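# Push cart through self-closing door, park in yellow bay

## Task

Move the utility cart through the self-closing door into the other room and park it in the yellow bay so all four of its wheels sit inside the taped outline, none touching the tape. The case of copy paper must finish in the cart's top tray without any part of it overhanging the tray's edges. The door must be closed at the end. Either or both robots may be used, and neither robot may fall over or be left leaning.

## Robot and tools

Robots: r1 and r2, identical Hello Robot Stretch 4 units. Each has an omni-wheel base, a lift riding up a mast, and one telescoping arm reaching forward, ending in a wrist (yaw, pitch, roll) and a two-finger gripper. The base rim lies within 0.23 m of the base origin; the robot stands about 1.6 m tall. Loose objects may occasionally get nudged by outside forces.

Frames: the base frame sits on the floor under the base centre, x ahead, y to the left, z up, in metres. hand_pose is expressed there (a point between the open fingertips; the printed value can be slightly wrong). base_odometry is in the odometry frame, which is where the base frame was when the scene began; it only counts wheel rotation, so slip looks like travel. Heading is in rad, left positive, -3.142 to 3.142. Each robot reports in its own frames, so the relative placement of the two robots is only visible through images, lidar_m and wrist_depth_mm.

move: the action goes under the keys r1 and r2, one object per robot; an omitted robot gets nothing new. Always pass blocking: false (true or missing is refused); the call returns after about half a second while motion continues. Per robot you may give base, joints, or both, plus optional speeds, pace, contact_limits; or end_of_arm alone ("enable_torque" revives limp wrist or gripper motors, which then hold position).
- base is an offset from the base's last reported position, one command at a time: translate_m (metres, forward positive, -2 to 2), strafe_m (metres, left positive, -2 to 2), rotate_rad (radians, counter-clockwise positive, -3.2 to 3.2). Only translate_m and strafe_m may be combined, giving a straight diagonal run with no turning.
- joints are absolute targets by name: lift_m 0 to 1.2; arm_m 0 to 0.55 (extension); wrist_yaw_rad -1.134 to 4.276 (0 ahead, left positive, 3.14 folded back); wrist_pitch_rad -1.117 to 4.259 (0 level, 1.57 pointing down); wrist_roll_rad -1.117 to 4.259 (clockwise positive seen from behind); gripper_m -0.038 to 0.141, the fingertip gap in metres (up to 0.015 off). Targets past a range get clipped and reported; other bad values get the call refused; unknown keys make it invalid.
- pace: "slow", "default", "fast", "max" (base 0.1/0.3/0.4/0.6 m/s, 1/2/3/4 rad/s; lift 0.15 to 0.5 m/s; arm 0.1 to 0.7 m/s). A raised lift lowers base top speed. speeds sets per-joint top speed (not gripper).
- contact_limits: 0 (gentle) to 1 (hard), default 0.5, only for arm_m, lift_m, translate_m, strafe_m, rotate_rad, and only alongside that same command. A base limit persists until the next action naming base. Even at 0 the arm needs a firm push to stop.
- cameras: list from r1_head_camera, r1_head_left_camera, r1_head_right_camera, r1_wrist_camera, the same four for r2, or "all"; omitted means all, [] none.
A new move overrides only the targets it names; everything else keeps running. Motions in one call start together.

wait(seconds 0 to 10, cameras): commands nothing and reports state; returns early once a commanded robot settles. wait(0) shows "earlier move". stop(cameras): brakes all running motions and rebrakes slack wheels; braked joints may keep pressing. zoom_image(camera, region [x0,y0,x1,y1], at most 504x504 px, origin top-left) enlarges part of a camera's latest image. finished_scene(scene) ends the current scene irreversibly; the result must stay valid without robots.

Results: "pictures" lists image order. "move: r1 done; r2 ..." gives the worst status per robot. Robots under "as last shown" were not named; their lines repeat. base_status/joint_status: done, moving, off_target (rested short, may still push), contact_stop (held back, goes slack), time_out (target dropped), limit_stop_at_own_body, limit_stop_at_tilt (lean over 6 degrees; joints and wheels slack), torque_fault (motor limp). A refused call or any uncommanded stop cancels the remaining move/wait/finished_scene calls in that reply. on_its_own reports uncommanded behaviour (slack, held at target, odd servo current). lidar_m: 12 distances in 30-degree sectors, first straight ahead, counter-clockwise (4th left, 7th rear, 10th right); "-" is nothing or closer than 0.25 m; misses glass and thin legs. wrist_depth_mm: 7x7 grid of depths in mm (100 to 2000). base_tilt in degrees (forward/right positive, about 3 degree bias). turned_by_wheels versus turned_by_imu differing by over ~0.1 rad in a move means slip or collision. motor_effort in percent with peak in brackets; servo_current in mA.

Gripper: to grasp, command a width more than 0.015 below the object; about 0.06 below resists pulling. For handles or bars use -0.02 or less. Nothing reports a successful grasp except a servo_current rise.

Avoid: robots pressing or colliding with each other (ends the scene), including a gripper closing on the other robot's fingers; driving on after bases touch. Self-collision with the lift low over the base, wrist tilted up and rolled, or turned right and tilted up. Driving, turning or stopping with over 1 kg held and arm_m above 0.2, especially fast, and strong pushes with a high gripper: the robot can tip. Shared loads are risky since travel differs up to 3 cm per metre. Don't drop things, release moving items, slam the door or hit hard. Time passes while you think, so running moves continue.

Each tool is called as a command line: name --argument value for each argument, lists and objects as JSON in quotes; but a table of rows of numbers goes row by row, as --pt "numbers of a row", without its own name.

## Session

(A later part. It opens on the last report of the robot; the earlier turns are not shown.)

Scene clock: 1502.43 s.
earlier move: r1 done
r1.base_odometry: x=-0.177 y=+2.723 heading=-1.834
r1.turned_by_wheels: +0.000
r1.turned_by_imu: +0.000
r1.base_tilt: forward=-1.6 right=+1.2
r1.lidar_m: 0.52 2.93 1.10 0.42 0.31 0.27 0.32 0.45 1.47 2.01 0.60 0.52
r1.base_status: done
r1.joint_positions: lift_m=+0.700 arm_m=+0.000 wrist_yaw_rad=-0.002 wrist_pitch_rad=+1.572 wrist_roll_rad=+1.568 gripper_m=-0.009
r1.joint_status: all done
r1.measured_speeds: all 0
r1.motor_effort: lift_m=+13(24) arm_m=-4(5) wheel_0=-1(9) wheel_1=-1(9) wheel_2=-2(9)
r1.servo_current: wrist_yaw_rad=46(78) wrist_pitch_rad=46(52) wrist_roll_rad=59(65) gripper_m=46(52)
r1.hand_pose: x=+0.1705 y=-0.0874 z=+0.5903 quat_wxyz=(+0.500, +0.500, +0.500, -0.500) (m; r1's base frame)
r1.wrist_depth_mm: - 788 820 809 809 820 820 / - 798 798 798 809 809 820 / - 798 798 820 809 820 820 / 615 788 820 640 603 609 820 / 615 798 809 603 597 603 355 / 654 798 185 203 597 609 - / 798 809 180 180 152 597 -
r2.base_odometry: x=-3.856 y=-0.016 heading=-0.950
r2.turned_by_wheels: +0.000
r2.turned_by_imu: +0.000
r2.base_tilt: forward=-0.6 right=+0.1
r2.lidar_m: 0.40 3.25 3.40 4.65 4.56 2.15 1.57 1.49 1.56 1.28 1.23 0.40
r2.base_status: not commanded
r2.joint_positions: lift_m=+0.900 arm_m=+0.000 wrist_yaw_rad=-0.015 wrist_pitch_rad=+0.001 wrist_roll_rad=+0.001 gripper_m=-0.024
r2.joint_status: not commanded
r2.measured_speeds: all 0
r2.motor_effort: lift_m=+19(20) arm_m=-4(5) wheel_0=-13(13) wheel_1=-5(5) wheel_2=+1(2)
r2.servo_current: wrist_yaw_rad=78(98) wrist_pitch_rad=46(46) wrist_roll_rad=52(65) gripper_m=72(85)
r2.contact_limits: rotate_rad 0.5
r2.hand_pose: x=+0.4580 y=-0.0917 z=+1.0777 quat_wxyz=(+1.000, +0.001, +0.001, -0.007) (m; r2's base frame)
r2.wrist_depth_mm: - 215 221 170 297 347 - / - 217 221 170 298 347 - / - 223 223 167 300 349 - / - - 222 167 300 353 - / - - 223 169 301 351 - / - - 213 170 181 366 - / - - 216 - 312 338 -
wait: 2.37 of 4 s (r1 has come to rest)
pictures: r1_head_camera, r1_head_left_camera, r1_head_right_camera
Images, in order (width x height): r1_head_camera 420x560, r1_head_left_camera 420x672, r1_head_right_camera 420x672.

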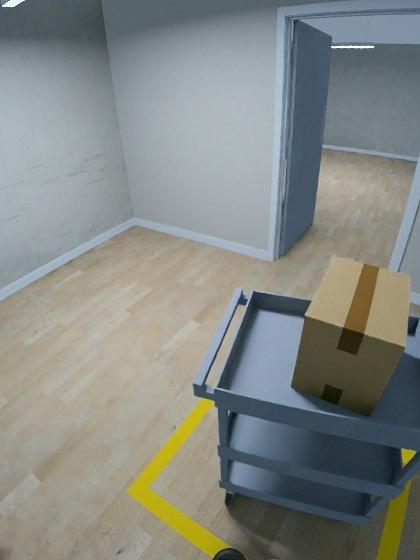

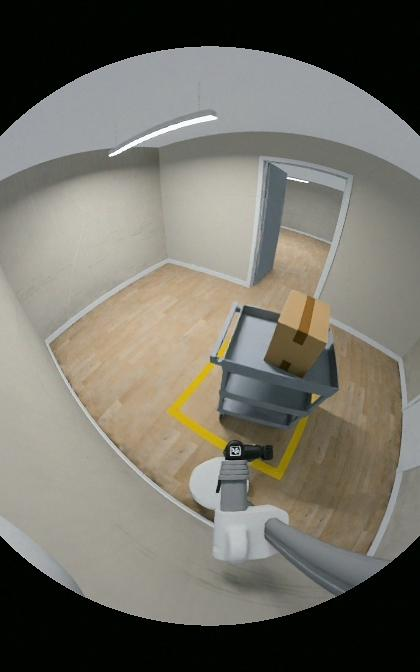

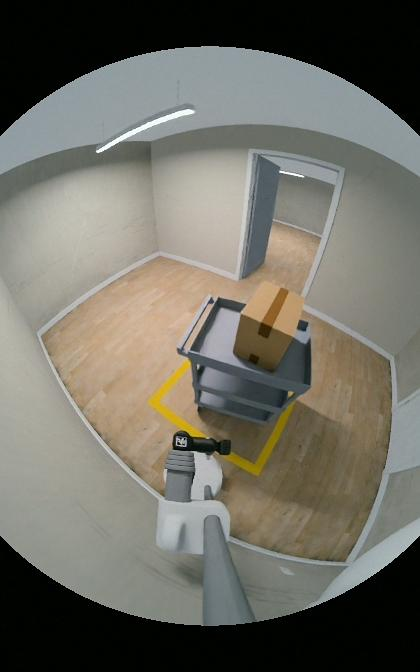

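move --blocking false --cameras '[]' --r2 '{"base":{"rotate_rad":-0.2},"pace":"slow"}'

wait --seconds 3 --cameras '[]'

move --blocking false --cameras '[]' --r2 '{"base":{"translate_m":0.06,"strafe_m":0.16},"pace":"slow","contact_limits":{"translate_m":0.6}}'

wait --seconds 5 --cameras '["r2_head_camera"]'

Scene clock: 1514.67 s.
move: r2 moving
r1: as last shown
r1.lidar_m: 0.53 2.93 1.10 0.43 0.30 0.28 0.31 0.46 1.45 1.98 0.60 0.51
r1.motor_effort: lift_m=+13(13) arm_m=-4(4) wheel_0=-1(1) wheel_1=-1(1) wheel_2=-1(2)
r1.servo_current: wrist_yaw_rad=39(65) wrist_pitch_rad=39(52) wrist_roll_rad=52(52) gripper_m=52(52)
r1.wrist_depth_mm: - 778 809 809 809 831 820 / - 798 798 798 809 809 809 / - 809 809 809 809 820 820 / 615 798 798 640 597 609 820 / 621 798 809 603 591 597 355 / 661 809 186 202 603 597 - / 820 798 180 180 153 609 -
r2.base_odometry: x=-3.856 y=-0.016 heading=-1.070
r2.turned_by_wheels: -0.120
r2.turned_by_imu: -0.115
r2.base_tilt: forward=-0.7 right=+0.0
r2.lidar_m: 0.40 3.22 3.30 4.14 4.57 2.50 1.64 1.48 1.51 1.33 1.22 0.58
r2.base_status: rotate_rad moving
r2.joint_positions: lift_m=+0.900 arm_m=+0.000 wrist_yaw_rad=+0.011 wrist_pitch_rad=+0.001 wrist_roll_rad=+0.001 gripper_m=-0.024
r2.joint_status: not commanded
r2.measured_speeds: translate_m=-0.001 strafe_m=+0.001 rotate_rad=-0.414 lift_m=+0.000 arm_m=+0.000 wrist_yaw_rad=+0.060 wrist_pitch_rad=+0.000 wrist_roll_rad=+0.000
r2.motor_effort: lift_m=+19(20) arm_m=-4(4) wheel_0=+10(11) wheel_1=+6(7) wheel_2=+15(17)
r2.servo_current: wrist_yaw_rad=65(91) wrist_pitch_rad=39(46) wrist_roll_rad=39(59) gripper_m=72(85)
r2.hand_pose: x=+0.4603 y=-0.0843 z=+1.0777 quat_wxyz=(+1.000, +0.001, +0.001, +0.005) (m; r2's base frame)
r2.wrist_depth_mm: - 206 224 165 310 370 - / - 206 222 165 314 370 - / - 211 227 172 312 370 - / - 208 226 171 314 373 - / - 208 227 171 315 373 - / - 204 183 167 293 377 - / - 212 224 - 324 - -
pictures: none
No camera images: "cameras" was empty.

Scene clock: 1515.37 s.
earlier move: r2 done
r1.base_odometry: x=-0.177 y=+2.723 heading=-1.834
r1.turned_by_wheels: +0.000
r1.turned_by_imu: +0.000
r1.base_tilt: forward=-1.6 right=+1.3
r1.lidar_m: 0.54 2.94 1.08 0.43 0.31 0.29 0.33 0.45 1.45 1.99 0.60 0.50
r1.base_status: not commanded
r1.joint_positions: lift_m=+0.700 arm_m=+0.000 wrist_yaw_rad=-0.002 wrist_pitch_rad=+1.572 wrist_roll_rad=+1.568 gripper_m=-0.009
r1.joint_status: not commanded
r1.measured_speeds: all 0
r1.motor_effort: lift_m=+12(13) arm_m=-4(5) wheel_0=-1(2) wheel_1=-1(2) wheel_2=-1(2)
r1.servo_current: wrist_yaw_rad=59(78) wrist_pitch_rad=33(52) wrist_roll_rad=59(59) gripper_m=46(52)
r1.hand_pose: x=+0.1705 y=-0.0874 z=+0.5903 quat_wxyz=(+0.500, +0.500, +0.500, -0.500) (m; r1's base frame)
r1.wrist_depth_mm: - 778 809 809 820 820 820 / - 798 809 809 820 809 820 / - 798 809 809 809 820 820 / 615 798 809 634 597 609 809 / 621 788 798 597 603 603 353 / 661 798 186 202 597 591 - / 798 798 179 181 153 603 -
r2.base_odometry: x=-3.856 y=-0.015 heading=-1.147
r2.turned_by_wheels: -0.077
r2.turned_by_imu: -0.074
r2.base_tilt: forward=-0.7 right=+0.0
r2.lidar_m: 0.39 2.83 3.25 3.95 4.57 2.76 1.72 1.48 1.50 1.40 1.22 0.63
r2.base_status: done
r2.joint_positions: lift_m=+0.900 arm_m=+0.000 wrist_yaw_rad=+0.018 wrist_pitch_rad=+0.001 wrist_roll_rad=+0.001 gripper_m=-0.024
r2.joint_status: not commanded
r2.measured_speeds: all 0
r2.motor_effort: lift_m=+19(20) arm_m=-4(4) wheel_0=+21(25) wheel_1=+7(9) wheel_2=+12(17)
r2.servo_current: wrist_yaw_rad=91(111) wrist_pitch_rad=33(46) wrist_roll_rad=46(59) gripper_m=72(85)
r2.hand_pose: x=+0.4609 y=-0.0822 z=+1.0777 quat_wxyz=(+1.000, +0.001, +0.001, +0.009) (m; r2's base frame)
r2.wrist_depth_mm: - 202 158 283 338 - - / - 204 158 285 336 399 - / - 208 220 283 338 402 - / - 203 221 286 336 402 - / - 207 160 285 338 402 - / - 195 163 182 329 404 - / - 204 221 - 136 - -
wait: 0.70 of 3 s (r2 has come to rest)
pictures: none
No camera images: "cameras" was empty.

Scene clock: 1515.87 s.
move: r2 moving
r1: as last shown
r1.lidar_m: 0.53 2.93 1.07 0.42 0.30 0.29 0.32 0.47 1.44 2.01 0.58 0.51
r1.motor_effort: lift_m=+13(13) arm_m=-4(4) wheel_0=-1(1) wheel_1=-1(1) wheel_2=-1(2)
r1.servo_current: wrist_yaw_rad=39(59) wrist_pitch_rad=46(46) wrist_roll_rad=33(59) gripper_m=52(52)
r1.wrist_depth_mm: - 768 809 820 820 809 820 / - 788 820 809 809 820 820 / - 809 809 820 798 820 809 / 609 798 820 640 603 603 831 / 627 798 809 591 603 597 353 / 668 809 185 202 603 609 - / 809 798 180 180 153 603 -
r2.base_odometry: x=-3.843 y=-0.014 heading=-1.146
r2.turned_by_wheels: +0.002
r2.turned_by_imu: +0.002
r2.base_tilt: forward=-0.7 right=+0.1
r2.lidar_m: 0.38 2.89 3.25 3.95 4.57 2.78 1.72 1.49 1.52 1.42 1.24 0.62
r2.base_status: translate_m moving; strafe_m moving
r2.joint_positions: lift_m=+0.900 arm_m=+0.000 wrist_yaw_rad=+0.018 wrist_pitch_rad=+0.001 wrist_roll_rad=+0.001 gripper_m=-0.024
r2.joint_status: not commanded
r2.measured_speeds: translate_m=+0.017 strafe_m=+0.046 rotate_rad=-0.004 lift_m=+0.000 arm_m=+0.000 wrist_yaw_rad=+0.000 wrist_pitch_rad=+0.000 wrist_roll_rad=+0.000
r2.motor_effort: lift_m=+19(20) arm_m=-4(4) wheel_0=+10(18) wheel_1=+11(12) wheel_2=+0(9)
r2.servo_current: wrist_yaw_rad=104(111) wrist_pitch_rad=46(46) wrist_roll_rad=46(59) gripper_m=78(78)
r2.contact_limits: translate_m 0.6
r2.hand_pose: x=+0.4609 y=-0.0822 z=+1.0777 quat_wxyz=(+1.000, +0.001, +0.001, +0.009) (m; r2's base frame)
r2.wrist_depth_mm: 204 201 161 282 334 - - / - 202 219 281 334 394 - / - 206 219 274 334 394 - / - 202 170 282 334 397 - / - 206 220 276 334 394 - / - 195 178 180 325 402 - / - 194 224 - 135 - -
pictures: none
No camera images: "cameras" was empty.

Scene clock: 1518.47 s.
earlier move: r2 done
r1.base_odometry: x=-0.177 y=+2.723 heading=-1.834
r1.turned_by_wheels: +0.000
r1.turned_by_imu: +0.000
r1.base_tilt: forward=-1.6 right=+1.3
r1.lidar_m: 0.52 2.93 1.11 0.39 0.30 0.30 0.31 0.47 1.48 2.00 0.62 0.53
r1.base_status: not commanded
r1.joint_positions: lift_m=+0.700 arm_m=+0.000 wrist_yaw_rad=-0.002 wrist_pitch_rad=+1.572 wrist_roll_rad=+1.568 gripper_m=-0.009
r1.joint_status: not commanded
r1.measured_speeds: all 0
r1.motor_effort: lift_m=+13(13) arm_m=-4(5) wheel_0=-1(2) wheel_1=-1(2) wheel_2=-1(2)
r1.servo_current: wrist_yaw_rad=46(72) wrist_pitch_rad=46(52) wrist_roll_rad=39(65) gripper_m=46(59)
r1.hand_pose: x=+0.1705 y=-0.0874 z=+0.5903 quat_wxyz=(+0.500, +0.500, +0.500, -0.500) (m; r1's base frame)
r1.wrist_depth_mm: - 778 798 809 809 820 820 / - 798 809 809 809 820 809 / - 798 809 809 831 820 820 / 621 798 798 634 603 609 809 / 627 798 820 591 603 603 355 / 668 809 186 203 597 597 - / 798 798 181 180 153 609 -
r2.base_odometry: x=-3.685 y=-0.005 heading=-1.147
r2.turned_by_wheels: -0.002
r2.turned_by_imu: -0.225
r2.base_tilt: forward=-0.6 right=+0.1
r2.lidar_m: 0.40 2.10 3.03 3.27 4.53 4.49 2.29 1.77 1.71 1.72 1.33 0.62
r2.base_status: done
r2.joint_positions: lift_m=+0.900 arm_m=+0.000 wrist_yaw_rad=+0.003 wrist_pitch_rad=+0.001 wrist_roll_rad=+0.001 gripper_m=-0.024
r2.joint_status: not commanded
r2.measured_speeds: all 0
r2.motor_effort: lift_m=+19(20) arm_m=-4(4) wheel_0=-6(27) wheel_1=-5(19) wheel_2=+7(9)
r2.servo_current: wrist_yaw_rad=46(111) wrist_pitch_rad=33(46) wrist_roll_rad=46(59) gripper_m=72(78)
r2.contact_limits: translate_m 0.6
r2.hand_pose: x=+0.4596 y=-0.0867 z=+1.0777 quat_wxyz=(+1.000, +0.001, +0.001, +0.001) (m; r2's base frame)
r2.wrist_depth_mm: - 181 219 166 362 - - / - 182 220 167 362 - - / - 183 220 168 364 - - / - 184 221 167 366 - - / - 188 228 167 366 - - / - 185 185 168 180 - - / - 174 214 - - - -
wait: 2.60 of 5 s (r2 has come to rest)
pictures: r2_head_camera
Images, in order (width x height): r2_head_camera 420x560.

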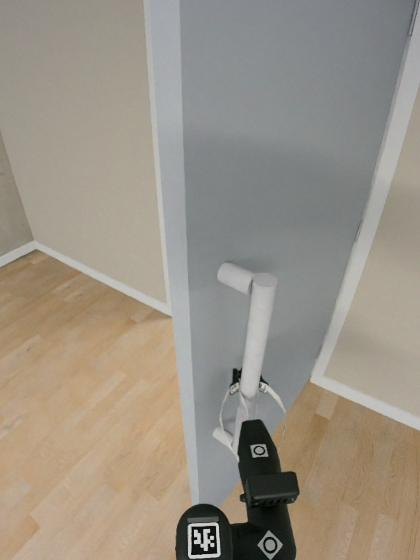

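move --blocking false --cameras '[]' --r2 '{"base":{"translate_m":0.09,"strafe_m":0.13},"pace":"slow","contact_limits":{"translate_m":0.6}}'

wait --seconds 5 --cameras '["r2_head_camera","r1_head_camera"]'

Scene clock: 1522.83 s.
move: r2 moving
r1: as last shown
r1.base_tilt: forward=-1.5 right=+1.3
r1.lidar_m: 0.54 2.92 1.10 0.39 0.30 0.28 0.32 0.46 1.43 1.99 0.62 0.51
r1.motor_effort: lift_m=+12(13) arm_m=-4(4) wheel_0=-1(1) wheel_1=-1(2) wheel_2=-2(2)
r1.servo_current: wrist_yaw_rad=59(65) wrist_pitch_rad=39(46) wrist_roll_rad=52(52) gripper_m=52(52)
r1.wrist_depth_mm: - 788 809 788 809 820 842 / - 798 809 820 798 809 809 / - 798 798 820 809 809 820 / 615 809 809 640 603 609 820 / 621 820 798 591 597 603 353 / 661 809 186 202 603 603 - / 798 798 180 181 152 609 -
r2.base_odometry: x=-3.673 y=-0.007 heading=-1.148
r2.turned_by_wheels: -0.001
r2.turned_by_imu: +0.000
r2.base_tilt: forward=-0.6 right=+0.1
r2.lidar_m: 0.39 2.12 3.01 3.23 4.56 4.47 2.28 1.75 1.72 1.76 1.34 0.61
r2.base_status: translate_m moving; strafe_m moving
r2.joint_positions: lift_m=+0.900 arm_m=+0.000 wrist_yaw_rad=+0.003 wrist_pitch_rad=+0.001 wrist_roll_rad=+0.001 gripper_m=-0.024
r2.joint_status: not commanded
r2.measured_speeds: translate_m=+0.028 strafe_m=+0.040 rotate_rad=-0.001 lift_m=+0.000 arm_m=+0.000 wrist_yaw_rad=+0.000 wrist_pitch_rad=+0.000 wrist_roll_rad=+0.000
r2.motor_effort: lift_m=+19(20) arm_m=-5(5) wheel_0=-9(15) wheel_1=+5(5) wheel_2=-1(8)
r2.servo_current: wrist_yaw_rad=52(52) wrist_pitch_rad=39(46) wrist_roll_rad=33(59) gripper_m=72(78)
r2.contact_limits: translate_m 0.6
r2.hand_pose: x=+0.4596 y=-0.0867 z=+1.0777 quat_wxyz=(+1.000, +0.001, +0.001, +0.001) (m; r2's base frame)
r2.wrist_depth_mm: - 181 219 167 362 - - / - 182 220 167 359 - - / - 182 220 168 362 - - / - 184 220 166 364 - - / - 188 227 167 364 - - / - 188 185 168 180 - - / - 178 215 - 387 - -
pictures: none
No camera images: "cameras" was empty.

Scene clock: 1525.20 s.
earlier move: r2 done
r1.base_odometry: x=-0.177 y=+2.723 heading=-1.834
r1.turned_by_wheels: +0.000
r1.turned_by_imu: +0.000
r1.base_tilt: forward=-1.6 right=+1.2
r1.lidar_m: 0.52 2.94 1.11 0.42 0.30 0.29 0.31 0.49 1.48 1.97 0.62 0.53
r1.base_status: not commanded
r1.joint_positions: lift_m=+0.700 arm_m=+0.000 wrist_yaw_rad=-0.002 wrist_pitch_rad=+1.572 wrist_roll_rad=+1.568 gripper_m=-0.009
r1.joint_status: not commanded
r1.measured_speeds: all 0
r1.motor_effort: lift_m=+13(13) arm_m=-4(5) wheel_0=-2(2) wheel_1=-1(2) wheel_2=-1(2)
r1.servo_current: wrist_yaw_rad=39(72) wrist_pitch_rad=46(52) wrist_roll_rad=33(59) gripper_m=46(52)
r1.hand_pose: x=+0.1705 y=-0.0874 z=+0.5903 quat_wxyz=(+0.500, +0.500, +0.500, -0.500) (m; r1's base frame)
r1.wrist_depth_mm: - 778 809 809 809 820 820 / - 809 820 809 820 809 820 / - 809 809 820 809 820 820 / 615 809 809 640 603 603 831 / 621 798 809 597 609 597 353 / 668 809 186 203 603 609 - / 788 809 180 181 152 603 -
r2.base_odometry: x=-3.530 y=-0.034 heading=-1.148
r2.turned_by_wheels: +0.000
r2.turned_by_imu: -0.096
r2.base_tilt: forward=-0.6 right=+0.1
r2.lidar_m: 0.38 1.92 2.84 2.95 4.05 4.47 2.76 2.00 1.92 1.92 1.41 0.61
r2.base_status: done
r2.joint_positions: lift_m=+0.900 arm_m=+0.000 wrist_yaw_rad=-0.002 wrist_pitch_rad=+0.001 wrist_roll_rad=+0.001 gripper_m=-0.024
r2.joint_status: not commanded
r2.measured_speeds: all 0
r2.motor_effort: lift_m=+19(20) arm_m=-4(5) wheel_0=-15(24) wheel_1=+2(7) wheel_2=+4(8)
r2.servo_current: wrist_yaw_rad=46(59) wrist_pitch_rad=39(46) wrist_roll_rad=46(59) gripper_m=72(78)
r2.contact_limits: translate_m 0.6
r2.hand_pose: x=+0.4592 y=-0.0880 z=+1.0777 quat_wxyz=(+1.000, +0.001, +0.001, -0.001) (m; r2's base frame)
r2.wrist_depth_mm: - 187 224 167 362 - - / - 189 219 167 345 - - / - 190 220 167 359 - - / - 190 220 167 362 - - / - 190 228 168 362 - - / - 190 186 169 179 - - / - 182 216 - 384 - -
wait: 2.37 of 5 s (r2 has come to rest)
pictures: r1_head_camera, r2_head_camera
Images, in order (width x height): r1_head_camera 420x560, r2_head_camera 420x560.

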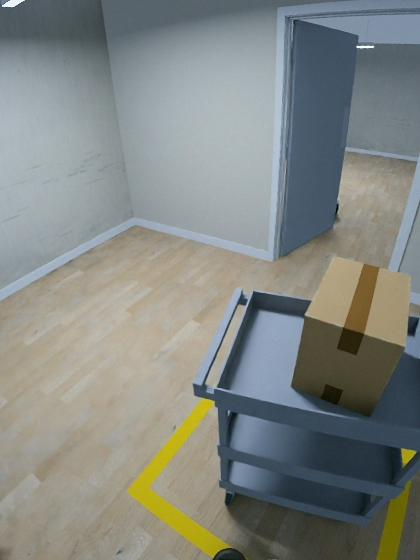

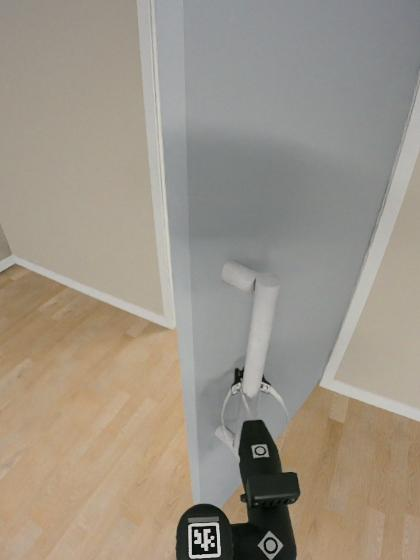

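move --blocking false --cameras '[]' --r2 '{"base":{"translate_m":0.15,"strafe_m":0.1},"pace":"slow","contact_limits":{"translate_m":0.6}}'

wait --seconds 5 --cameras '["r2_head_camera"]'

Scene clock: 1529.50 s.
move: r2 moving
r1: as last shown
r1.base_tilt: forward=-1.6 right=+1.3
r1.lidar_m: 0.53 2.93 1.09 0.43 0.31 0.28 0.32 0.46 1.47 2.00 0.61 0.52
r1.motor_effort: lift_m=+13(13) arm_m=-4(4) wheel_0=-1(1) wheel_1=-2(2) wheel_2=-1(2)
r1.servo_current: wrist_yaw_rad=65(65) wrist_pitch_rad=39(46) wrist_roll_rad=59(65) gripper_m=52(52)
r1.wrist_depth_mm: - 778 798 809 809 820 809 / - 798 809 809 809 809 831 / - 809 809 809 820 831 820 / 621 788 809 640 609 597 831 / 621 798 798 597 597 597 353 / 661 798 186 202 603 603 - / 809 809 180 180 153 597 -
r2.base_odometry: x=-3.518 y=-0.041 heading=-1.149
r2.turned_by_wheels: -0.001
r2.turned_by_imu: +0.000
r2.base_tilt: forward=-0.7 right=+0.1
r2.lidar_m: 0.38 1.90 2.80 2.91 4.02 4.47 2.76 2.01 1.93 1.91 1.38 0.55
r2.base_status: translate_m moving; strafe_m moving
r2.joint_positions: lift_m=+0.900 arm_m=+0.000 wrist_yaw_rad=-0.002 wrist_pitch_rad=+0.001 wrist_roll_rad=+0.001 gripper_m=-0.024
r2.joint_status: not commanded
r2.measured_speeds: translate_m=+0.045 strafe_m=+0.031 rotate_rad=-0.002 lift_m=+0.000 arm_m=+0.000 wrist_yaw_rad=+0.000 wrist_pitch_rad=+0.000 wrist_roll_rad=+0.000
r2.motor_effort: lift_m=+19(20) arm_m=-4(4) wheel_0=-8(15) wheel_1=+6(6) wheel_2=-2(4)
r2.servo_current: wrist_yaw_rad=52(65) wrist_pitch_rad=46(46) wrist_roll_rad=39(46) gripper_m=72(78)
r2.contact_limits: translate_m 0.6
r2.hand_pose: x=+0.4592 y=-0.0880 z=+1.0777 quat_wxyz=(+1.000, +0.001, +0.001, -0.001) (m; r2's base frame)
r2.wrist_depth_mm: - 186 224 165 343 - - / - 187 221 166 345 - - / - 191 220 167 343 - - / - 192 221 166 345 - - / - 192 229 170 362 - - / - 191 184 170 181 - - / - 186 216 - 379 - -
pictures: none
No camera images: "cameras" was empty.

Scene clock: 1532.00 s.
earlier move: r2 done
r1.base_odometry: x=-0.177 y=+2.723 heading=-1.834
r1.turned_by_wheels: +0.000
r1.turned_by_imu: +0.000
r1.base_tilt: forward=-1.6 right=+1.3
r1.lidar_m: 0.53 2.94 1.11 0.42 0.31 0.28 0.33 0.46 1.47 1.98 0.61 0.52
r1.base_status: not commanded
r1.joint_positions: lift_m=+0.700 arm_m=+0.000 wrist_yaw_rad=-0.002 wrist_pitch_rad=+1.572 wrist_roll_rad=+1.568 gripper_m=-0.009
r1.joint_status: not commanded
r1.measured_speeds: all 0
r1.motor_effort: lift_m=+13(13) arm_m=-4(5) wheel_0=-1(2) wheel_1=-1(2) wheel_2=-1(2)
r1.servo_current: wrist_yaw_rad=26(78) wrist_pitch_rad=46(52) wrist_roll_rad=39(65) gripper_m=52(52)
r1.hand_pose: x=+0.1705 y=-0.0874 z=+0.5903 quat_wxyz=(+0.500, +0.500, +0.500, -0.500) (m; r1's base frame)
r1.wrist_depth_mm: - 788 809 809 809 820 820 / - 798 809 809 820 820 820 / - 809 798 798 820 809 831 / 621 809 809 627 597 603 831 / 621 798 809 597 603 603 355 / 661 809 186 202 603 603 - / 788 798 180 180 153 597 -
r2.base_odometry: x=-3.377 y=-0.130 heading=-1.147
r2.turned_by_wheels: +0.002
r2.turned_by_imu: +0.004
r2.base_tilt: forward=-0.7 right=+0.1
r2.lidar_m: 0.40 1.81 2.66 2.79 3.81 4.56 3.00 2.16 2.06 1.80 1.28 0.58
r2.base_status: done
r2.joint_positions: lift_m=+0.900 arm_m=+0.000 wrist_yaw_rad=+0.016 wrist_pitch_rad=+0.001 wrist_roll_rad=+0.001 gripper_m=-0.024
r2.joint_status: not commanded
r2.measured_speeds: all 0
r2.motor_effort: lift_m=+20(20) arm_m=-4(5) wheel_0=+9(15) wheel_1=+3(9) wheel_2=+6(6)
r2.servo_current: wrist_yaw_rad=85(91) wrist_pitch_rad=39(46) wrist_roll_rad=59(59) gripper_m=72(78)
r2.contact_limits: translate_m 0.6
r2.hand_pose: x=+0.4607 y=-0.0829 z=+1.0777 quat_wxyz=(+1.000, +0.001, +0.001, +0.008) (m; r2's base frame)
r2.wrist_depth_mm: - 209 224 262 293 345 - / - 209 224 165 297 345 397 / - 211 224 165 294 347 387 / - 211 229 173 297 347 397 / - 216 225 166 298 351 404 / - 213 184 167 293 353 404 / - 219 226 - 301 373 -
wait: 2.50 of 5 s (r2 has come to rest)
pictures: r2_head_camera
Images, in order (width x height): r2_head_camera 420x560.

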